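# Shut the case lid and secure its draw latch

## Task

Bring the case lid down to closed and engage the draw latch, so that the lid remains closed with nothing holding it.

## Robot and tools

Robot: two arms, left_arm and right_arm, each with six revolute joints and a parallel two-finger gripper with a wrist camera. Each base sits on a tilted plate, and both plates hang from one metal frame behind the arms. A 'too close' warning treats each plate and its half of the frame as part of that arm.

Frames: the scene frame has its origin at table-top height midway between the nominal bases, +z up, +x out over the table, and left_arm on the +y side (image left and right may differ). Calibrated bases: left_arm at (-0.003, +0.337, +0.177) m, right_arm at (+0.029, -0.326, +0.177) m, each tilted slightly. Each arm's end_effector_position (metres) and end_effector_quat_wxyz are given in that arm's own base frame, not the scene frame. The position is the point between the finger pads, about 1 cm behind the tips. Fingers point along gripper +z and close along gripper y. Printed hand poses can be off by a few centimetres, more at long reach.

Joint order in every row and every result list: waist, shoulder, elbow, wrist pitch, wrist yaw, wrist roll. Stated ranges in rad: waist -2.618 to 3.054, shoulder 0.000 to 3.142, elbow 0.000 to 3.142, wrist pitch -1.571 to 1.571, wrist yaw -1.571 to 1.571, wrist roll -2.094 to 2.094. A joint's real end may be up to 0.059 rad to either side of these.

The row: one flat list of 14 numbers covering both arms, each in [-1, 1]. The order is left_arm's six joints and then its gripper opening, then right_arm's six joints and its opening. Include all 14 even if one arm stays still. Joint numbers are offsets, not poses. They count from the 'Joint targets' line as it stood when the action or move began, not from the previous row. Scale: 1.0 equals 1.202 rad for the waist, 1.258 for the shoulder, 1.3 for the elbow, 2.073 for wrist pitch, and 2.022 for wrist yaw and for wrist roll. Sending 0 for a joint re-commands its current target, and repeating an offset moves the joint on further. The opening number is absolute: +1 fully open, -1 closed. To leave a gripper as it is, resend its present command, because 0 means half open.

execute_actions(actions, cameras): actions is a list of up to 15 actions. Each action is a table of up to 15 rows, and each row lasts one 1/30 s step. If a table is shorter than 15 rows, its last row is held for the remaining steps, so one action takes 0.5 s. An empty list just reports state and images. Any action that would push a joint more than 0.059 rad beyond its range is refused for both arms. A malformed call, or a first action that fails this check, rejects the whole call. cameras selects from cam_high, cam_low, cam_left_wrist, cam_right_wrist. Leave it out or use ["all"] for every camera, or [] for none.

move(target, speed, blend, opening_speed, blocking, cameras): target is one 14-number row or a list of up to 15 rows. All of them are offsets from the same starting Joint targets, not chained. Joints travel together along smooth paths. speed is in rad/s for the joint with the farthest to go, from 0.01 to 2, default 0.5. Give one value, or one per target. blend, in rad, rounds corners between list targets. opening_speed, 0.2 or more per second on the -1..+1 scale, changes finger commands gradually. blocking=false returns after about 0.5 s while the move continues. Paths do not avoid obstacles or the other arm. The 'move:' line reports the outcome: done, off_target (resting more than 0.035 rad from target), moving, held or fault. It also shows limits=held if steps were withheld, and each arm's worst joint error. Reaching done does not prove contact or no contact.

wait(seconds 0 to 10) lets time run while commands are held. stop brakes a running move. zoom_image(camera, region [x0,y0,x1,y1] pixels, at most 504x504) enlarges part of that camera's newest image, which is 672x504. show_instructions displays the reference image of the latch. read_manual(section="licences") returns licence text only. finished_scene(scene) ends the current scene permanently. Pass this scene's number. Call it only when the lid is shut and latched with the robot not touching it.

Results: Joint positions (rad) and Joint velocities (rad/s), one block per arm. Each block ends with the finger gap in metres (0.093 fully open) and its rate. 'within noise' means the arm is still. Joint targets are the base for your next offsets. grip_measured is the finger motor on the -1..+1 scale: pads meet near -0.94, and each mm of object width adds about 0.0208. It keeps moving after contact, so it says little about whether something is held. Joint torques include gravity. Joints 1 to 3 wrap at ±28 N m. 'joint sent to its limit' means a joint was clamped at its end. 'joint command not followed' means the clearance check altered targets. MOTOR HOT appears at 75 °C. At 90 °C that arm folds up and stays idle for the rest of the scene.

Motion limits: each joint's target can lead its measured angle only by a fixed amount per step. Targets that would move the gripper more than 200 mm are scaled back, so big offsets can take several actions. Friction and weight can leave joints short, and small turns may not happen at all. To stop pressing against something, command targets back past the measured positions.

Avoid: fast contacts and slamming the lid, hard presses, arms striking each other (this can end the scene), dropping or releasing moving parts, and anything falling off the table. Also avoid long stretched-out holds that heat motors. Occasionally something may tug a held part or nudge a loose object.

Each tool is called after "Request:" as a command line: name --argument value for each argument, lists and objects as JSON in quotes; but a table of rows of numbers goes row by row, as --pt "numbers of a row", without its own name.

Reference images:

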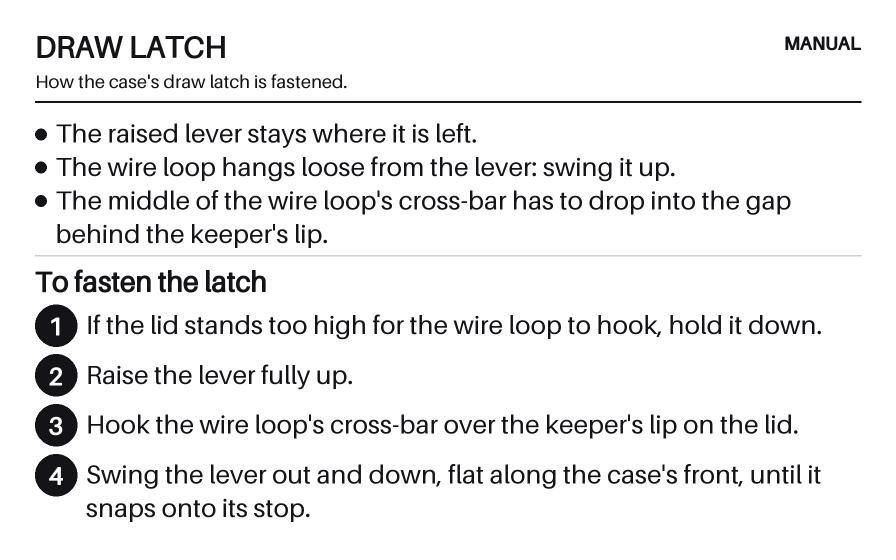

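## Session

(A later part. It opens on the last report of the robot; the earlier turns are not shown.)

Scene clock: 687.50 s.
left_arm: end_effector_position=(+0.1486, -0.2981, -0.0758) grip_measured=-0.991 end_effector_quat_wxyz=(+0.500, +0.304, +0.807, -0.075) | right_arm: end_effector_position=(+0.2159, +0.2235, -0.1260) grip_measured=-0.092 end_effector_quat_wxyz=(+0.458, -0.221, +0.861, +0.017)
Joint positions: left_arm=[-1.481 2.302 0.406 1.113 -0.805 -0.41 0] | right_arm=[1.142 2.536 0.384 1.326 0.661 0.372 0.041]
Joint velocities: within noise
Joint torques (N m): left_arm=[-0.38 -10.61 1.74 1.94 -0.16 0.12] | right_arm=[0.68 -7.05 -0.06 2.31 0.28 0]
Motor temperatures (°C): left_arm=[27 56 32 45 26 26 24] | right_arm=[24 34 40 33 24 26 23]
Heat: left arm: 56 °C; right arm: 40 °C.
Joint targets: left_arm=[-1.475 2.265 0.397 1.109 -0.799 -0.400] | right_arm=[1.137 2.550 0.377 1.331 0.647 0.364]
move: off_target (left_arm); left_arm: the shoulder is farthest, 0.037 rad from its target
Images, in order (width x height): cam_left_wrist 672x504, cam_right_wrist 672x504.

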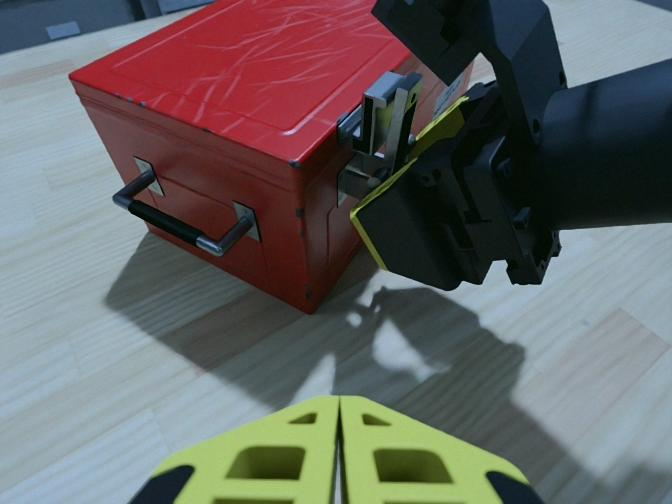

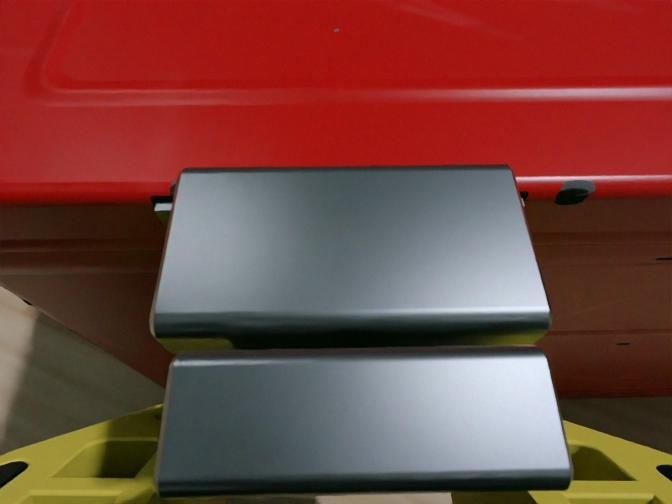

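Request:
move --pt "0 0 0 0 0 0 -1 0 0 0 0 0 0 0.07" --pt "0 0 0 0 0 0 -1 -0.01 0.0501 0.0162 0.0236 -0.004 -0.0045 0.07" --opening_speed 0.4 --speed 0.2 --cameras '["cam_right_wrist","cam_left_wrist"]'

Scene clock: 701.47 s.
left_arm: end_effector_position=(+0.1486, -0.2981, -0.0758) grip_measured=-0.991 end_effector_quat_wxyz=(+0.500, +0.304, +0.807, -0.075) | right_arm: end_effector_position=(+0.2148, +0.2170, -0.1368) grip_measured=+0.068 end_effector_quat_wxyz=(+0.453, -0.225, +0.863, +0.012)
Joint positions: left_arm=[-1.481 2.302 0.406 1.113 -0.805 -0.41 0] | right_arm=[1.132 2.599 0.39 1.373 0.653 0.364 0.048]
Joint velocities: within noise
Joint torques (N m): left_arm=[-0.39 -10.56 1.81 1.95 -0.16 0.13] | right_arm=[0.5 -7.13 0.75 2.29 0.28 0.01]
Motor temperatures (°C): left_arm=[27 56 32 44 26 26 24] | right_arm=[24 34 39 34 24 26 23]
Heat: left arm: 56 °C; right arm: 39 °C.
Joint targets: left_arm=[-1.475 2.265 0.397 1.109 -0.799 -0.400] | right_arm=[1.125 2.613 0.398 1.380 0.639 0.355]
move: off_target (left_arm); left_arm: the shoulder is farthest, 0.037 rad from its target
Images, in order (width x height): cam_left_wrist 672x504, cam_right_wrist 672x504.

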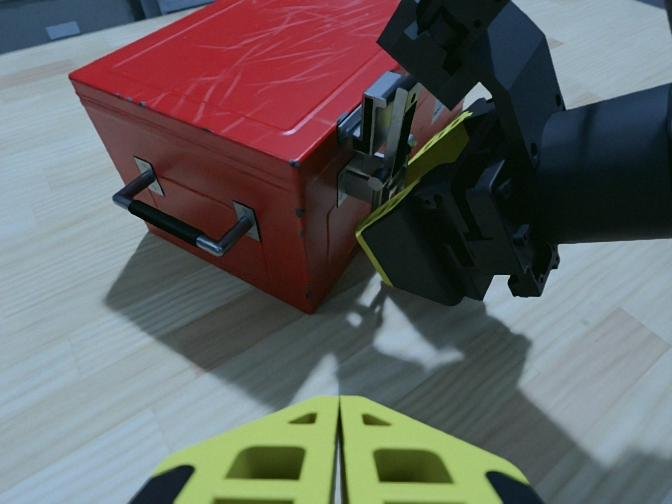

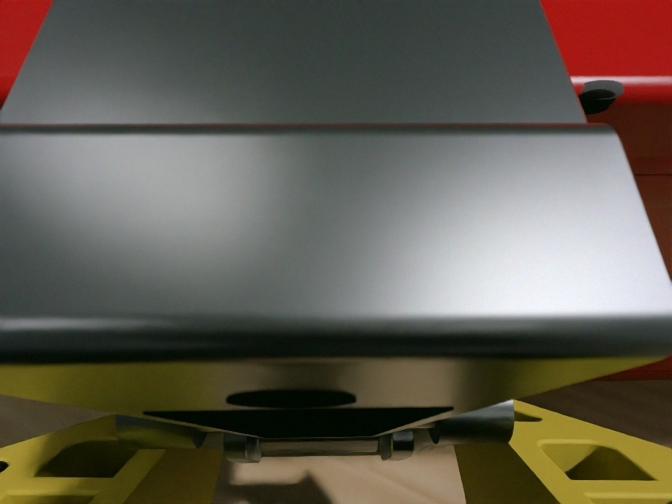

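Request:
move --pt "0 0 0 0 0 0 -1 0.0013 -0.0056 0.014 -0.0111 0 0.0005 0.07" --pt "0 0 0 0 0 0 -1 0.0013 -0.0056 0.014 -0.0111 0 0.0005 -0.13" --opening_speed 0.3 --speed 0.2 --cameras '["cam_right_wrist","cam_left_wrist"]'

Scene clock: 709.53 s.
left_arm: end_effector_position=(+0.1486, -0.2981, -0.0758) grip_measured=-0.991 end_effector_quat_wxyz=(+0.500, +0.304, +0.807, -0.075) | right_arm: end_effector_position=(+0.2180, +0.2227, -0.1364) grip_measured=-0.125 end_effector_quat_wxyz=(+0.458, -0.221, +0.861, +0.017)
Joint positions: left_arm=[-1.481 2.302 0.406 1.113 -0.805 -0.41 0] | right_arm=[1.13 2.599 0.408 1.371 0.653 0.363 0.039]
Joint velocities: within noise
Joint torques (N m): left_arm=[-0.4 -10.55 1.76 1.96 -0.15 0.12] | right_arm=[0.79 -7.98 0.87 2.09 0.28 0.01]
Motor temperatures (°C): left_arm=[27 57 32 44 26 26 24] | right_arm=[24 33 39 34 24 26 23]
Heat: left arm: 57 °C; right arm: 39 °C.
Joint targets: left_arm=[-1.475 2.265 0.397 1.109 -0.799 -0.400] | right_arm=[1.127 2.606 0.416 1.357 0.638 0.355]
move: off_target (left_arm); left_arm: the shoulder is farthest, 0.037 rad from its target
Images, in order (width x height): cam_left_wrist 672x504, cam_right_wrist 672x504.

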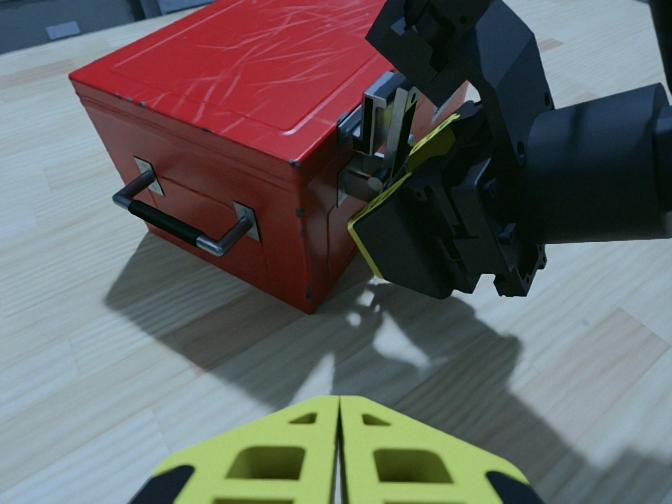

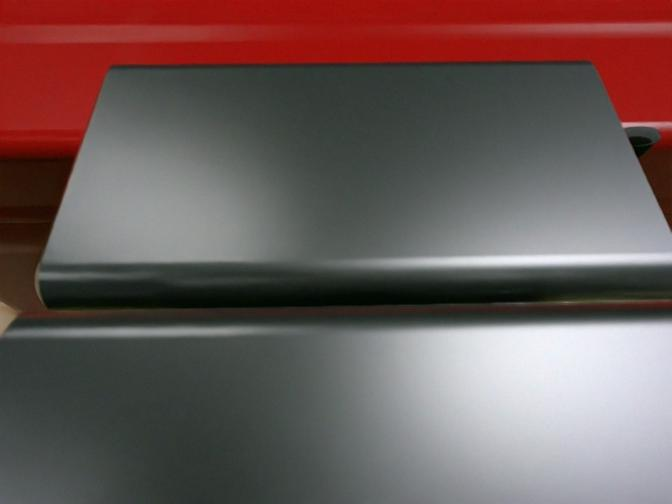

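Request:
move --pt "0 0 0 0 0 0 -1 0.0416 -0.035 -0.0415 -0.0106 0.0173 0.0245 -0.13" --pt "0 0 0 0 0 0 -1 0.0824 -0.0946 -0.0762 -0.04 0.0326 0.048 -0.13" --pt "0 0 0 0 0 0 -1 0.1023 -0.1844 -0.0992 -0.0878 0.0401 0.0598 -0.13" --blend 0.02 --speed 0.2 --cameras '["cam_right_wrist","cam_left_wrist"]'

Request:
zoom_image --camera "cam_left_wrist" --region '[290, 60, 450, 270]'

Scene clock: 734.47 s.
left_arm: end_effector_position=(+0.1486, -0.2981, -0.0758) grip_measured=-0.991 end_effector_quat_wxyz=(+0.500, +0.304, +0.807, -0.075) | right_arm: end_effector_position=(+0.1849, +0.2115, -0.1159) grip_measured=-0.125 end_effector_quat_wxyz=(+0.430, -0.237, +0.871, +0.011)
Joint positions: left_arm=[-1.481 2.302 0.406 1.113 -0.805 -0.41 0] | right_arm=[1.241 2.404 0.292 1.164 0.684 0.482 0.039]
Joint velocities: within noise
Joint torques (N m): left_arm=[-0.42 -10.62 1.78 1.95 -0.15 0.13] | right_arm=[1.52 -10.59 0.29 2.2 0.89 0.01]
Motor temperatures (°C): left_arm=[27 57 32 44 26 26 24] | right_arm=[24 34 38 34 24 26 23]
Heat: left arm: 57 °C; right arm: 38 °C.
Joint targets: left_arm=[-1.475 2.265 0.397 1.109 -0.799 -0.400] | right_arm=[1.250 2.374 0.287 1.175 0.720 0.476]
move: off_target (left_arm); left_arm: the shoulder is farthest, 0.037 rad from its target
Images, in order (width x height): cam_left_wrist 672x504, cam_right_wrist 672x504.

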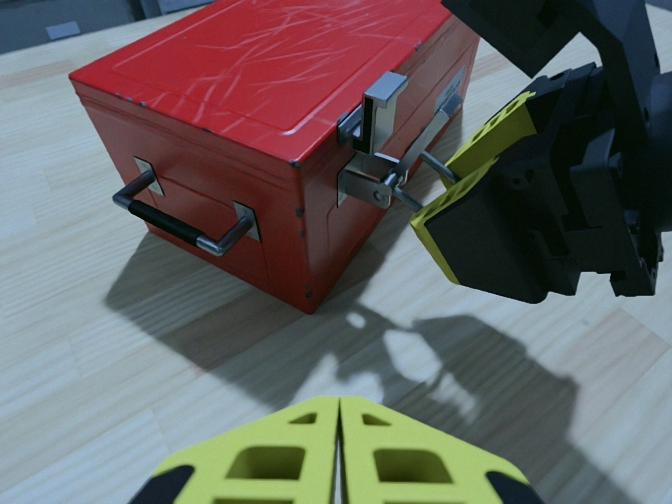

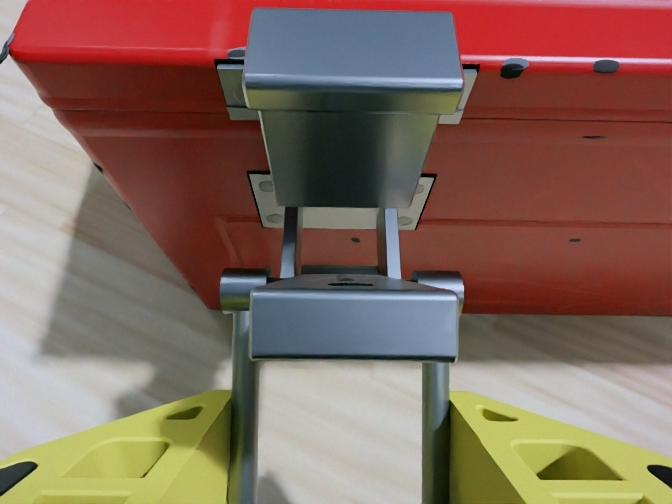

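Scaled by 2.400 from the camera's 672x504 image, which has a finer 960x720 frame.

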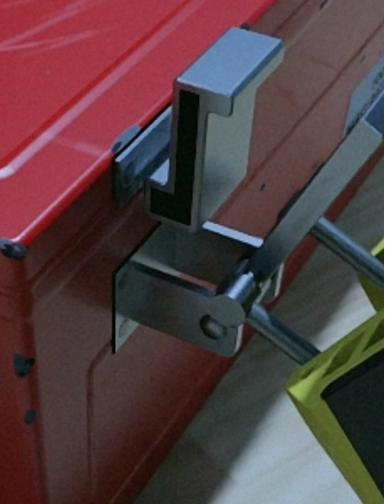

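Request:
move --pt "0 0 0 0 0 0 -1 -0.0075 -0.0962 -0.0035 -0.0535 -0.0025 -0.0044 -0.13" --pt "0 0 0 0 0 0 -1 -0.0366 -0.1582 0.0123 -0.0897 -0.0139 -0.0217 -0.13" --blend 0.02 --speed 0.2 --cameras '["cam_right_wrist","cam_left_wrist"]'

Request:
zoom_image --camera "cam_left_wrist" --region '[290, 60, 450, 270]'

Scene clock: 740.03 s.
left_arm: end_effector_position=(+0.1486, -0.2981, -0.0758) grip_measured=-0.991 end_effector_quat_wxyz=(+0.500, +0.304, +0.807, -0.075) | right_arm: end_effector_position=(+0.1883, +0.2168, -0.0947) grip_measured=-0.125 end_effector_quat_wxyz=(+0.419, -0.245, +0.874, +0.007)
Joint positions: left_arm=[-1.481 2.302 0.406 1.113 -0.805 -0.41 0] | right_arm=[1.221 2.206 0.286 0.96 0.656 0.46 0.039]
Joint velocities: within noise
Joint torques (N m): left_arm=[-0.39 -10.56 1.8 1.95 -0.16 0.12] | right_arm=[-0.31 -10.21 3.04 2.42 0.87 -0.16]
Motor temperatures (°C): left_arm=[27 57 31 44 26 26 24] | right_arm=[24 35 38 35 24 26 23]
Heat: left arm: 57 °C; right arm: 38 °C.
Joint targets: left_arm=[-1.475 2.265 0.397 1.109 -0.799 -0.400] | right_arm=[1.206 2.175 0.303 0.989 0.692 0.433]
move: off_target (left_arm, right_arm); left_arm: the shoulder is farthest, 0.037 rad from its target; right_arm: the wrist yaw is farthest, 0.036 rad from its target
Images, in order (width x height): cam_left_wrist 672x504, cam_right_wrist 672x504.

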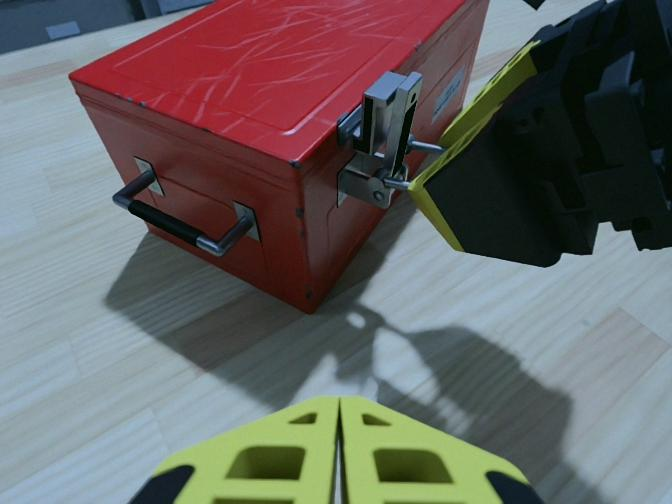

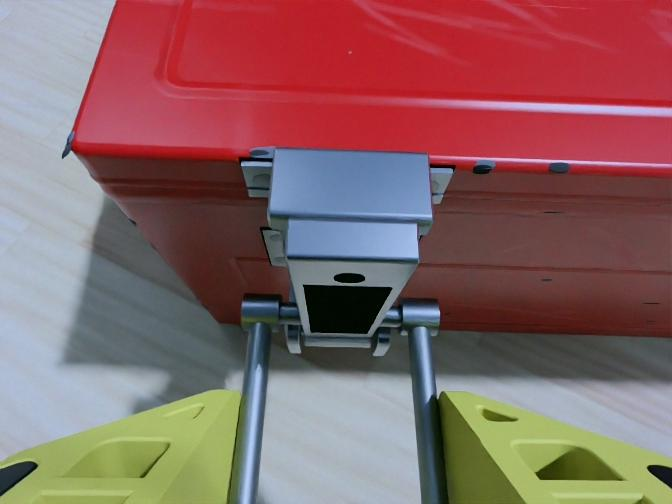

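Scaled by 2.400 from the camera's 672x504 image, which has a finer 960x720 frame.

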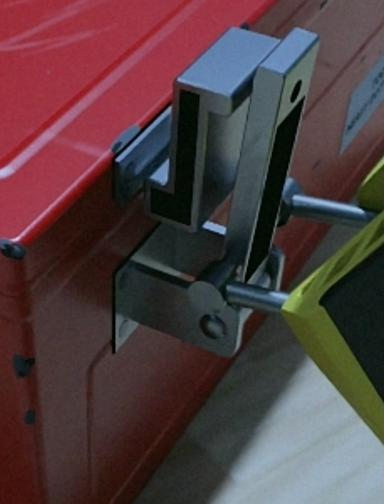

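Request:
move --target '[0,0,0,0,0,0,-1, 0,0,0,0,0,0,-0.05]' --opening_speed 0.3 --cameras '["cam_right_wrist","cam_left_wrist"]'

Scene clock: 745.60 s.
left_arm: end_effector_position=(+0.1486, -0.2981, -0.0758) grip_measured=-0.991 end_effector_quat_wxyz=(+0.500, +0.304, +0.807, -0.075) | right_arm: end_effector_position=(+0.1953, +0.2202, -0.0869) grip_measured=-0.052 end_effector_quat_wxyz=(+0.436, -0.238, +0.868, +0.008)
Joint positions: left_arm=[-1.481 2.302 0.406 1.113 -0.805 -0.41 0] | right_arm=[1.212 2.195 0.291 0.982 0.678 0.442 0.043]
Joint velocities: within noise
Joint torques (N m): left_arm=[-0.44 -10.56 1.72 1.95 -0.16 0.12] | right_arm=[0.36 -9.25 2.8 2.22 0.63 0]
Motor temperatures (°C): left_arm=[27 57 31 44 26 26 24] | right_arm=[24 35 38 35 24 26 23]
Heat: left arm: 57 °C; right arm: 38 °C.
Joint targets: left_arm=[-1.475 2.265 0.397 1.109 -0.799 -0.400] | right_arm=[1.206 2.175 0.303 0.989 0.691 0.433]
move: off_target (left_arm); left_arm: the shoulder is farthest, 0.037 rad from its target
Images, in order (width x height): cam_left_wrist 672x504, cam_right_wrist 672x504.

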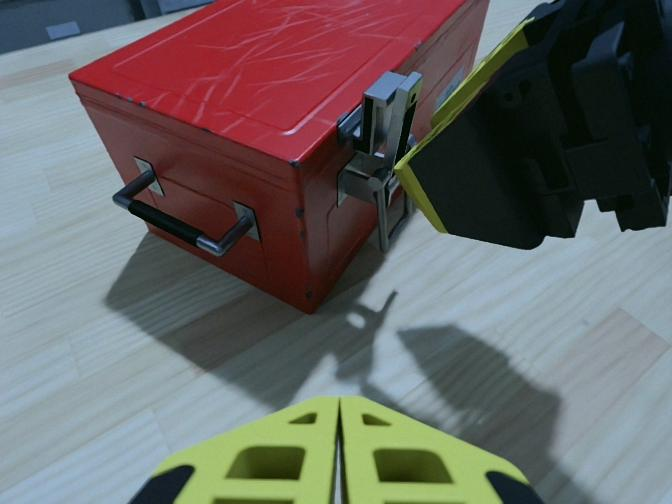

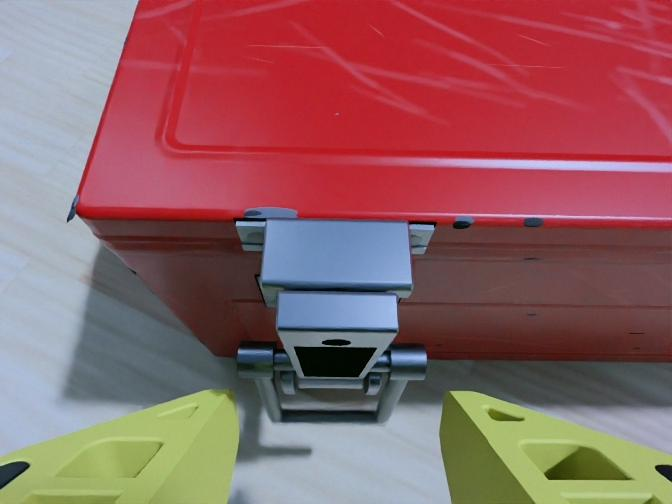

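Request:
move --pt "0 0 0 0 0 0 -1 0 0 0 0 0 0 0.3" --pt "0 0 0 0 0 0 -1 -0.0391 0.1081 0.03 0.0608 -0.0148 -0.0227 0.3" --pt "0 0 0 0 0 0 -1 -0.0574 0.2981 0.0746 0.1597 -0.0218 -0.0336 0.3" --pt "0 0 0 0 0 0 -1 -0.071 0.3927 0.0988 0.2007 -0.0274 -0.0415 0.3" --speed 0.25 --blend 0.02 --cameras '["cam_right_wrist","cam_left_wrist"]'

Scene clock: 762.73 s.
left_arm: end_effector_position=(+0.1486, -0.2981, -0.0758) grip_measured=-0.991 end_effector_quat_wxyz=(+0.500, +0.304, +0.807, -0.075) | right_arm: end_effector_position=(+0.2174, +0.2202, -0.1450) grip_measured=+0.298 end_effector_quat_wxyz=(+0.458, -0.222, +0.861, +0.015)
Joint positions: left_arm=[-1.481 2.302 0.406 1.113 -0.805 -0.41 0] | right_arm=[1.129 2.653 0.423 1.409 0.654 0.358 0.059]
Joint velocities: within noise
Joint torques (N m): left_arm=[-0.38 -10.56 1.74 1.94 -0.14 0.13] | right_arm=[0.42 -7.09 0.7 2.22 0.26 -0.04]
Motor temperatures (°C): left_arm=[27 58 31 43 26 26 24] | right_arm=[24 35 38 36 24 26 23]
Heat: left arm: 58 °C; right arm: 38 °C.
Joint targets: left_arm=[-1.475 2.265 0.397 1.109 -0.799 -0.400] | right_arm=[1.121 2.669 0.431 1.405 0.636 0.349]
move: off_target (left_arm); blend cut to 0 rad at target 1; left_arm: the shoulder is farthest, 0.037 rad from its target
Images, in order (width x height): cam_left_wrist 672x504, cam_right_wrist 672x504.

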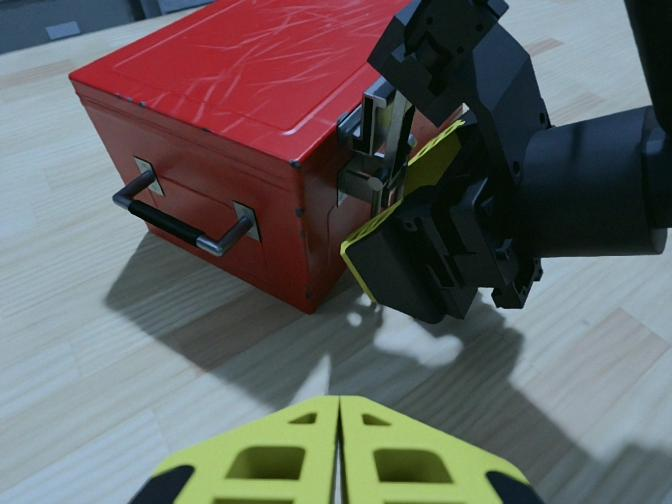

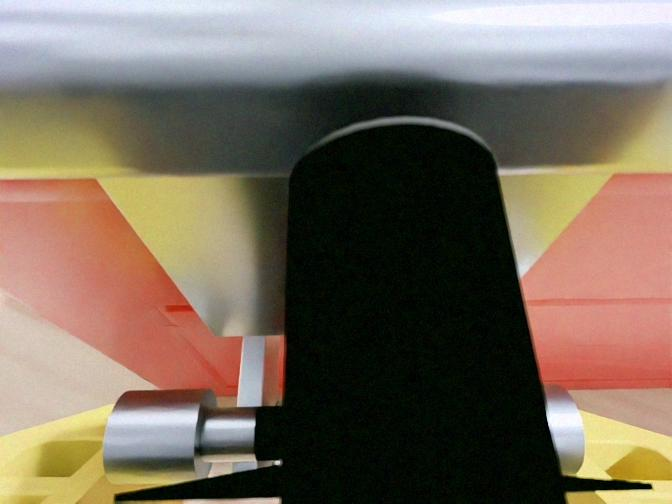

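Request:
move --target '[0,0,0,0,0,0,-1, 0,0,0,0,0,0,-0.11]' --opening_speed 0.4 --cameras '["cam_right_wrist"]'

Scene clock: 767.00 s.
left_arm: end_effector_position=(+0.1486, -0.2981, -0.0758) grip_measured=-0.991 end_effector_quat_wxyz=(+0.500, +0.304, +0.807, -0.075) | right_arm: end_effector_position=(+0.2176, +0.2204, -0.1449) grip_measured=-0.107 end_effector_quat_wxyz=(+0.458, -0.222, +0.861, +0.015)
Joint positions: left_arm=[-1.481 2.302 0.406 1.113 -0.805 -0.41 0] | right_arm=[1.129 2.653 0.423 1.409 0.654 0.358 0.04]
Joint velocities: within noise
Joint torques (N m): left_arm=[-0.39 -10.55 1.78 1.95 -0.16 0.13] | right_arm=[0.42 -7.13 0.68 2.21 0.24 -0.01]
Motor temperatures (°C): left_arm=[27 58 31 43 26 26 24] | right_arm=[24 35 38 36 24 26 23]
Heat: left arm: 58 °C; right arm: 38 °C.
Joint targets: left_arm=[-1.475 2.265 0.397 1.109 -0.799 -0.400] | right_arm=[1.120 2.669 0.431 1.405 0.636 0.349]
move: off_target (left_arm); left_arm: the shoulder is farthest, 0.037 rad from its target
Images, in order (width x height): cam_right_wrist 672x504.

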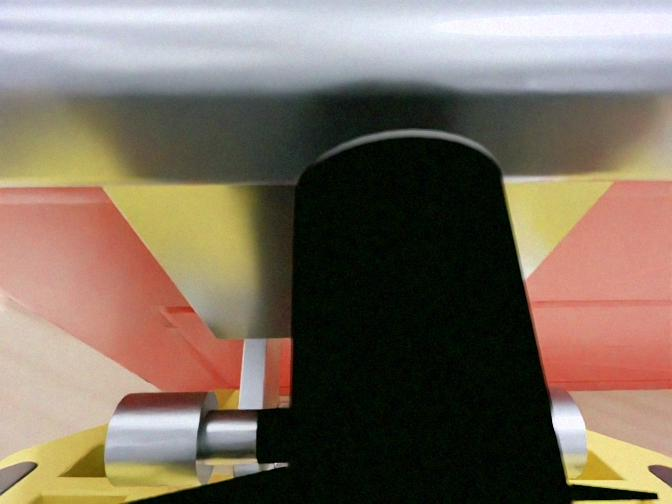

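Request:
move --pt "0 0 0 0 0 0 -1 0.0574 -0.0445 -0.05 -0.0145 0.022 0.0331 -0.11" --pt "0 0 0 0 0 0 -1 0.1103 -0.1169 -0.0946 -0.0507 0.0418 0.0643 -0.11" --pt "0 0 0 0 0 0 -1 0.1373 -0.2361 -0.1246 -0.1153 0.0514 0.0801 -0.11" --pt "0 0 0 0 0 0 -1 0.1273 -0.3601 -0.1281 -0.1843 0.0478 0.0737 -0.11" --speed 0.2 --blend 0.02 --cameras '["cam_right_wrist","cam_left_wrist"]'

Request:
zoom_image --camera "cam_left_wrist" --region '[290, 60, 450, 270]'

Scene clock: 786.80 s.
left_arm: end_effector_position=(+0.1486, -0.2981, -0.0758) grip_measured=-0.991 end_effector_quat_wxyz=(+0.500, +0.304, +0.807, -0.075) | right_arm: end_effector_position=(+0.1772, +0.2120, -0.0969) grip_measured=-0.107 end_effector_quat_wxyz=(+0.428, -0.246, +0.870, +0.005)
Joint positions: left_arm=[-1.481 2.302 0.406 1.113 -0.805 -0.41 0] | right_arm=[1.281 2.244 0.262 1 0.705 0.507 0.04]
Joint velocities: within noise
Joint torques (N m): left_arm=[-0.39 -10.55 1.76 1.94 -0.16 0.12] | right_arm=[0.21 -9.96 1.59 2.27 0.82 0]
Motor temperatures (°C): left_arm=[27 58 31 43 26 26 24] | right_arm=[24 35 37 37 24 26 23]
Heat: left arm: 58 °C; right arm: 37 °C.
Joint targets: left_arm=[-1.475 2.265 0.397 1.109 -0.799 -0.400] | right_arm=[1.273 2.216 0.265 1.023 0.733 0.498]
move: off_target (left_arm); left_arm: the shoulder is farthest, 0.037 rad from its target
Images, in order (width x height): cam_left_wrist 672x504, cam_right_wrist 672x504.

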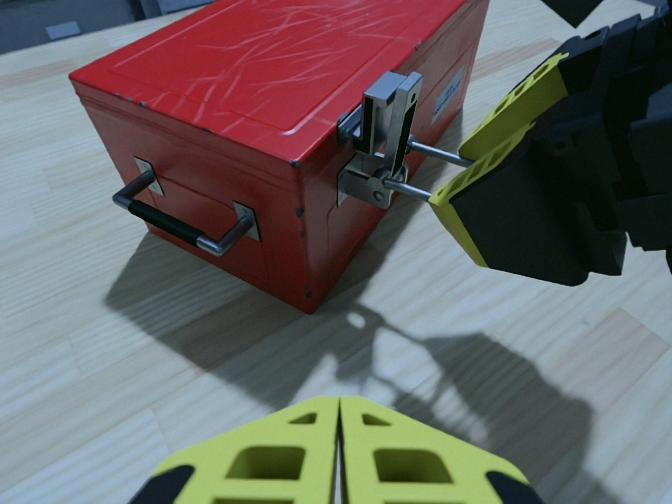

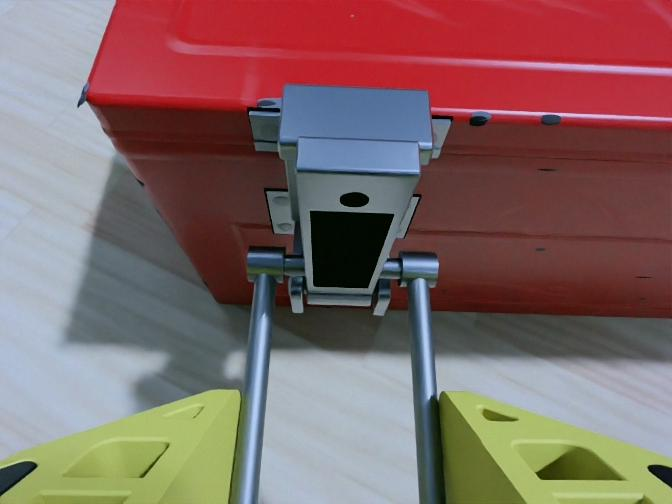

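Scaled by 2.400 from the camera's 672x504 image, which has a finer 960x720 frame.

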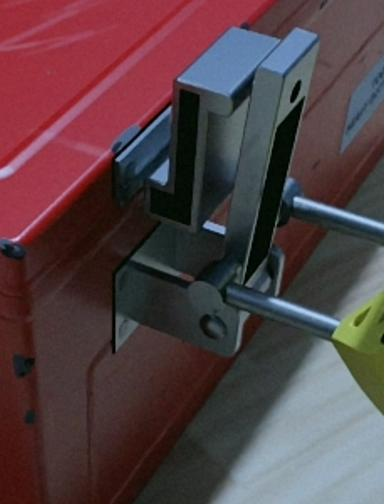

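Request:
move --pt "0 0 0 0 0 0 -1 -0.0402 -0.0791 0.0212 -0.0453 -0.0145 -0.0233 -0.11" --pt "0 0 0 0 0 0 -1 -0.094 -0.0922 0.0589 -0.0574 -0.0352 -0.0549 -0.11" --speed 0.2 --blend 0.02 --cameras '["cam_right_wrist","cam_left_wrist"]'

Request:
zoom_image --camera "cam_left_wrist" --region '[290, 60, 450, 270]'

Scene clock: 790.50 s.
left_arm: end_effector_position=(+0.1486, -0.2981, -0.0758) grip_measured=-0.991 end_effector_quat_wxyz=(+0.500, +0.304, +0.807, -0.075) | right_arm: end_effector_position=(+0.2112, +0.2319, -0.0698) grip_measured=-0.107 end_effector_quat_wxyz=(+0.448, -0.230, +0.864, +0.012)
Joint positions: left_arm=[-1.481 2.302 0.406 1.113 -0.805 -0.41 0] | right_arm=[1.172 2.114 0.326 0.922 0.669 0.396 0.04]
Joint velocities: within noise
Joint torques (N m): left_arm=[-0.43 -10.59 1.77 1.96 -0.15 0.13] | right_arm=[0.05 -8.77 3.69 1.99 0.37 -0.03]
Motor temperatures (°C): left_arm=[27 58 31 43 26 26 24] | right_arm=[24 36 37 37 24 26 23]
Heat: left arm: 58 °C; right arm: 37 °C.
Joint targets: left_arm=[-1.475 2.265 0.397 1.109 -0.799 -0.400] | right_arm=[1.160 2.100 0.341 0.904 0.662 0.387]
move: off_target (left_arm); left_arm: the shoulder is farthest, 0.037 rad from its target
Images, in order (width x height): cam_left_wrist 672x504, cam_right_wrist 672x504.

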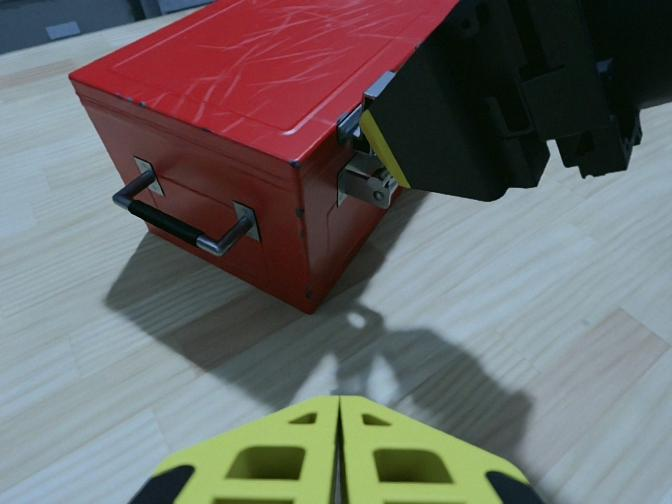

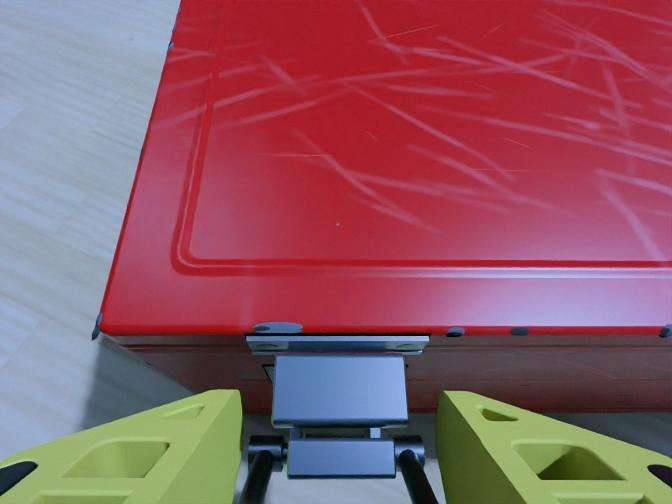

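Scaled by 2.400 from the camera's 672x504 image, which has a finer 960x720 frame.

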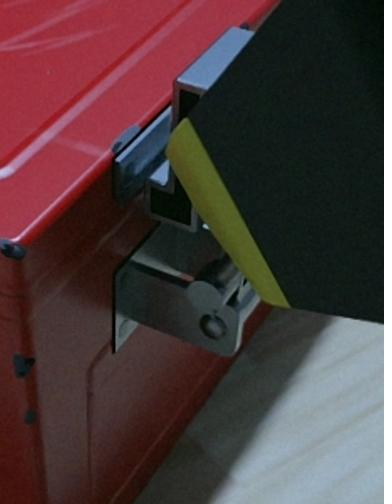

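Request:
move --target '[0,0,0,0,0,0,-1, -0.0352,0.0238,0.0288,0.0082,-0.0138,-0.0198,-0.11]' --speed 0.15 --cameras '["cam_right_wrist","cam_left_wrist"]'

Request:
zoom_image --camera "cam_right_wrist" --region '[180, 310, 500, 504]'

Scene clock: 795.03 s.
left_arm: end_effector_position=(+0.1486, -0.2981, -0.0758) grip_measured=-0.991 end_effector_quat_wxyz=(+0.500, +0.304, +0.807, -0.075) | right_arm: end_effector_position=(+0.2250, +0.2387, -0.0665) grip_measured=-0.107 end_effector_quat_wxyz=(+0.452, -0.228, +0.862, +0.015)
Joint positions: left_arm=[-1.481 2.302 0.406 1.113 -0.805 -0.41 0] | right_arm=[1.127 2.114 0.361 0.923 0.642 0.354 0.04]
Joint velocities: within noise
Joint torques (N m): left_arm=[-0.38 -10.59 1.77 1.95 -0.15 0.12] | right_arm=[0.28 -6.02 4.07 2.22 0.34 0.02]
Motor temperatures (°C): left_arm=[27 58 31 43 26 26 24] | right_arm=[24 36 38 36 24 26 23]
Heat: left arm: 58 °C; right arm: 38 °C.
Joint targets: left_arm=[-1.475 2.265 0.397 1.109 -0.799 -0.400] | right_arm=[1.118 2.130 0.379 0.921 0.634 0.347]
move: off_target (left_arm); left_arm: the shoulder is farthest, 0.037 rad from its target
Images, in order (width x height): cam_left_wrist 672x504, cam_right_wrist 672x504.

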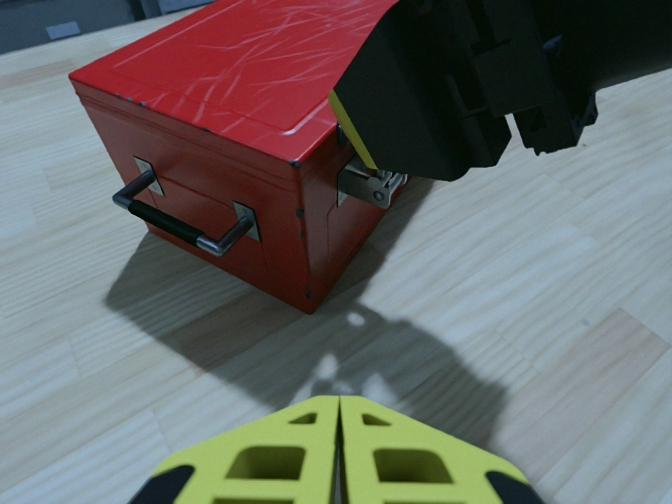

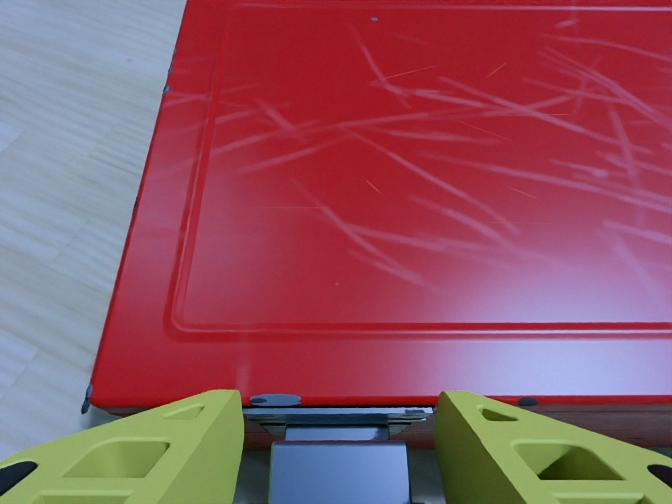

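Scaled by 1.575 from the camera's 672x504 image, which has a finer 960x720 frame.

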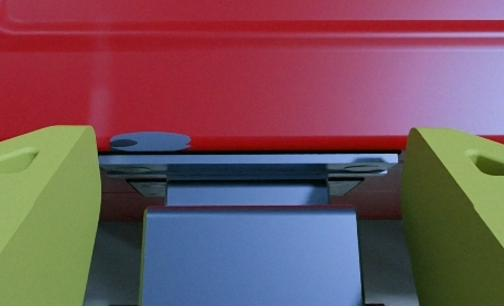

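Request:
zoom_image --camera "cam_left_wrist" --region '[300, 60, 480, 240]'

Request:
wait --seconds 0 --cameras '["cam_low","cam_right_wrist"]'

Request:
zoom_image --camera "cam_low" --region '[320, 180, 420, 270]'

Request:
zoom_image --camera "cam_right_wrist" --region '[220, 400, 460, 504]'

Scaled by 2.800 from the camera's 672x504 image, which has a finer 960x720 frame.

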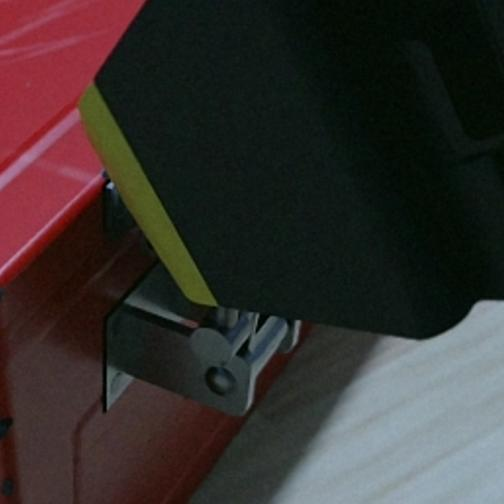

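Scene clock: 800.33 s.
left_arm: end_effector_position=(+0.1486, -0.2981, -0.0758) grip_measured=-0.991 end_effector_quat_wxyz=(+0.500, +0.304, +0.807, -0.075) | right_arm: end_effector_position=(+0.2250, +0.2387, -0.0665) grip_measured=-0.107 end_effector_quat_wxyz=(+0.452, -0.228, +0.862, +0.015)
Joint positions: left_arm=[-1.481 2.302 0.406 1.113 -0.805 -0.41 0] | right_arm=[1.127 2.114 0.361 0.923 0.642 0.353 0.04]
Joint velocities: within noise
Joint torques (N m): left_arm=[-0.39 -10.59 1.78 1.95 -0.16 0.12] | right_arm=[0.28 -6.04 4.07 2.23 0.34 0.01]
Motor temperatures (°C): left_arm=[27 58 31 43 26 26 24] | right_arm=[24 35 38 36 24 26 23]
Heat: left arm: 58 °C; right arm: 38 °C.
Joint targets: left_arm=[-1.475 2.265 0.397 1.109 -0.799 -0.400] | right_arm=[1.118 2.130 0.379 0.921 0.634 0.346]
Tool commands: left_gripper/opening=-1.0 right_gripper/opening=-0.11
Images, in order (width x height): cam_low 672x504, cam_right_wrist 672x504.

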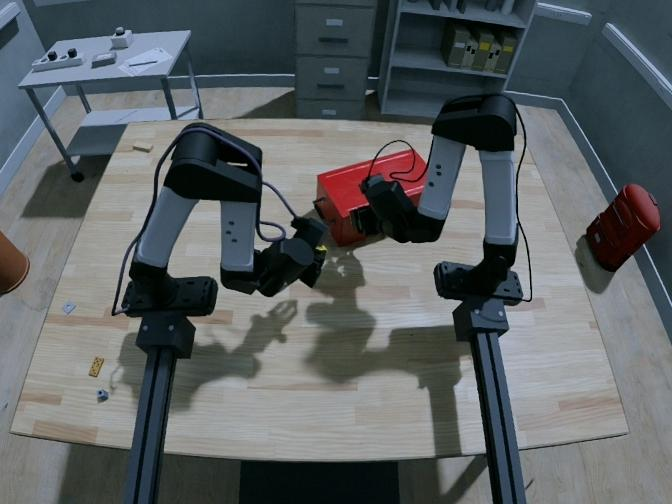

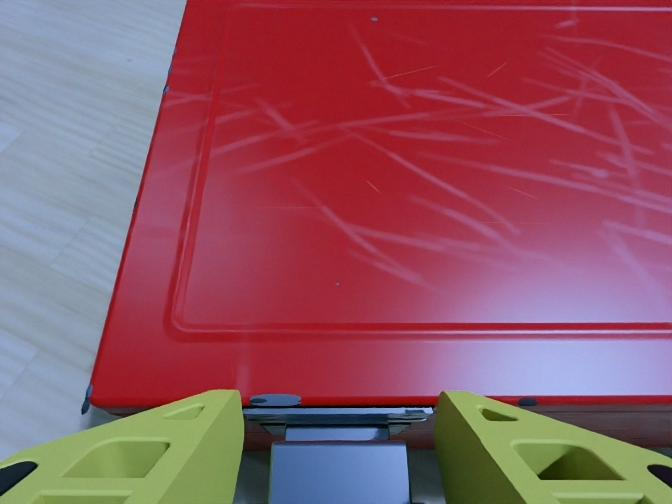

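Scaled by 5.040 from the camera's 672x504 image, which has a finer 960x720 frame.

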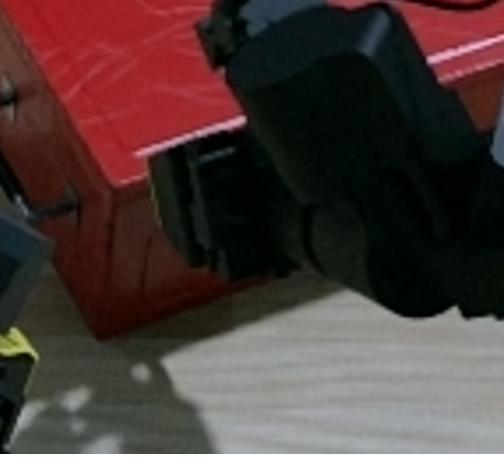

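Scaled by 2.100 from the camera's 672x504 image, which has a finer 960x720 frame.

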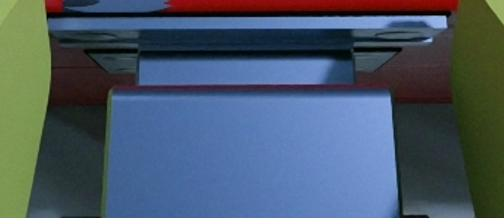

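Request:
move --pt "0 0 0 0 0 0 -1 0.0154 -0.0775 -0.0069 -0.0482 0.006 0.0094 -0.11" --pt "0 0 0 0 0 0 -1 -0.0216 -0.0596 0.0277 -0.0473 -0.0089 -0.0099 -0.11" --pt "0 0 0 0 0 0 -1 -0.0549 -0.0413 0.0646 -0.0497 -0.0225 -0.0279 -0.11" --speed 0.15 --blend 0.01 --cameras '["cam_right_wrist","cam_left_wrist"]'

Request:
zoom_image --camera "cam_left_wrist" --region '[300, 60, 480, 240]'

Scene clock: 812.90 s.
left_arm: end_effector_position=(+0.1486, -0.2981, -0.0758) grip_measured=-0.991 end_effector_quat_wxyz=(+0.500, +0.304, +0.807, -0.075) | right_arm: end_effector_position=(+0.2382, +0.2434, -0.0656) grip_measured=-0.107 end_effector_quat_wxyz=(+0.429, -0.238, +0.871, +0.007)
Joint positions: left_arm=[-1.481 2.302 0.406 1.113 -0.805 -0.41 0] | right_arm=[1.072 2.068 0.422 0.787 0.582 0.317 0.04]
Joint velocities: within noise
Joint torques (N m): left_arm=[-0.38 -10.58 1.73 1.96 -0.16 0.12] | right_arm=[-0.43 -6.74 6.39 2.59 0.48 -0.18]
Motor temperatures (°C): left_arm=[27 58 31 43 26 26 24] | right_arm=[24 35 38 36 24 26 23]
Heat: left arm: 58 °C; right arm: 38 °C.
Joint targets: left_arm=[-1.475 2.265 0.397 1.109 -0.799 -0.400] | right_arm=[1.052 2.078 0.463 0.818 0.588 0.290]
move: off_target (left_arm, right_arm); left_arm: the shoulder is farthest, 0.037 rad from its target; right_arm: the elbow is farthest, 0.041 rad from its target
Images, in order (width x height): cam_left_wrist 672x504, cam_right_wrist 672x504.

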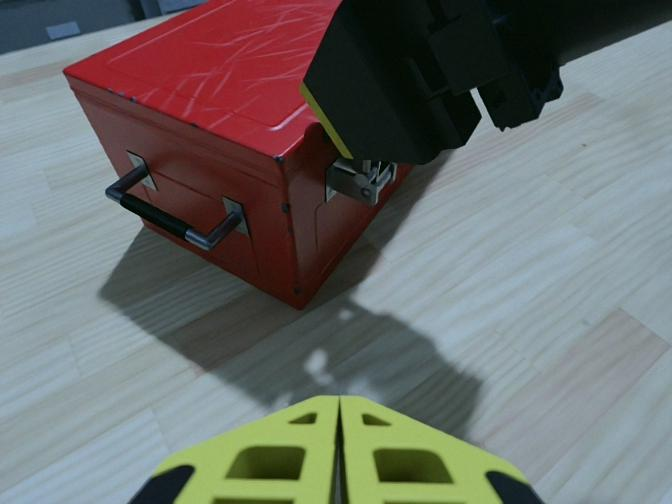

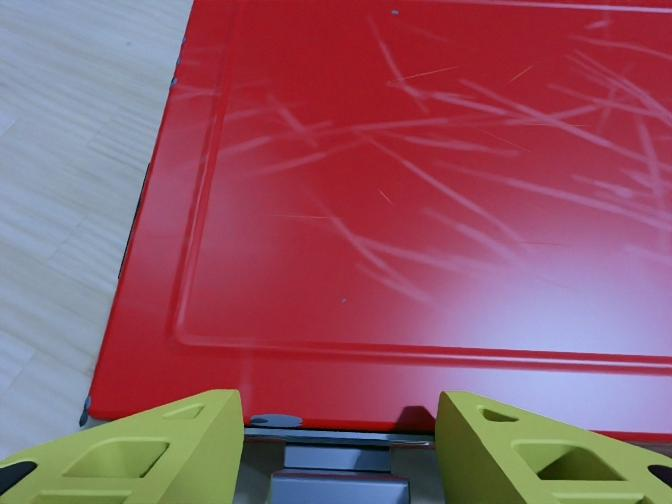

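Scaled by 2.800 from the camera's 672x504 image, which has a finer 960x720 frame.

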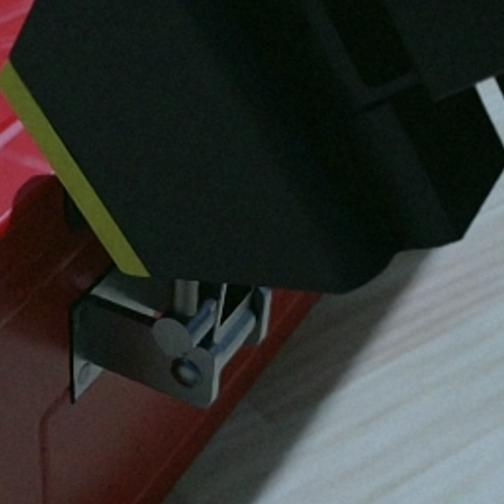

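Request:
move --pt "0 0 0 0 0 0 -1 0 0 0 0 0 0 -0.22" --pt "0 0 0 0 0 0 -1 -0.03 -0.1256 0.1081 -0.2885 -0.0673 0.0539 -0.22" --pt "0 0 0 0 0 0 -1 -0.0882 -0.0902 0.3377 -0.547 -0.1427 0.0747 -0.22" --speed 0.25 --blend 0.02 --cameras '["cam_right_wrist","cam_left_wrist"]'

Request:
zoom_image --camera "cam_left_wrist" --region '[300, 60, 480, 240]'

Scene clock: 850.80 s.
left_arm: end_effector_position=(+0.1486, -0.2981, -0.0758) grip_measured=-0.991 end_effector_quat_wxyz=(+0.500, +0.304, +0.807, -0.075) | right_arm: end_effector_position=(+0.2390, +0.2433, -0.0652) grip_measured=-0.206 end_effector_quat_wxyz=(+0.183, -0.234, +0.953, -0.052)
Joint positions: left_arm=[-1.481 2.302 0.406 1.113 -0.805 -0.41 0] | right_arm=[0.948 1.974 0.863 -0.24 0.315 0.431 0.035]
Joint velocities: within noise
Joint torques (N m): left_arm=[-0.38 -10.58 1.78 1.96 -0.16 0.13] | right_arm=[1.24 -10.15 8.1 0.44 0.19 0.17]
Motor temperatures (°C): left_arm=[27 59 31 42 26 26 24] | right_arm=[24 35 41 37 24 26 23]
Heat: left arm: 59 °C; right arm: 41 °C.
Joint targets: left_arm=[-1.475 2.265 0.397 1.109 -0.799 -0.400] | right_arm=[0.946 1.965 0.902 -0.316 0.300 0.441]
move: off_target (left_arm, right_arm); blend cut to 0 rad at target 1; left_arm: the shoulder is farthest, 0.037 rad from its target; right_arm: the wrist pitch is farthest, 0.076 rad from its target
Images, in order (width x height): cam_left_wrist 672x504, cam_right_wrist 672x504.

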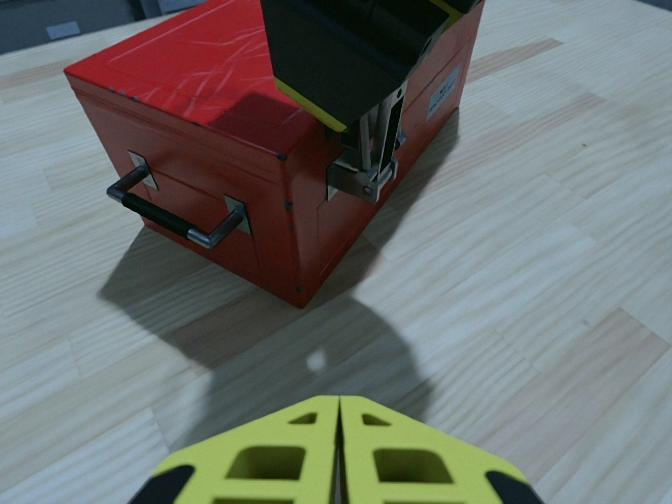

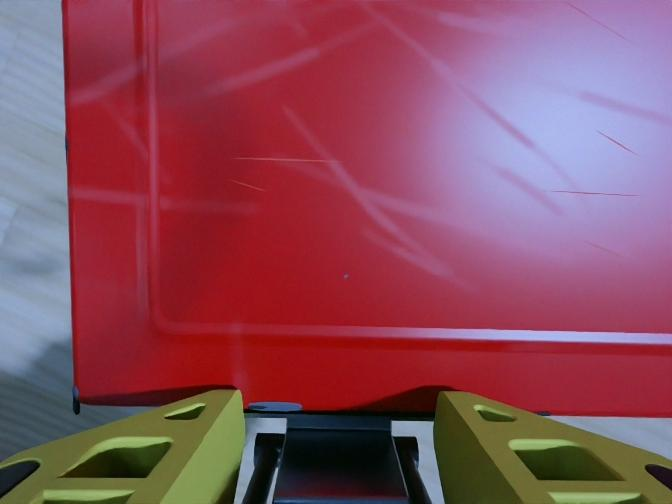

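Scaled by 2.800 from the camera's 672x504 image, which has a finer 960x720 frame.

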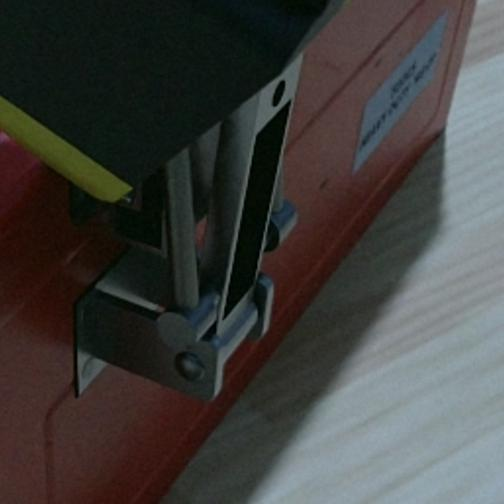

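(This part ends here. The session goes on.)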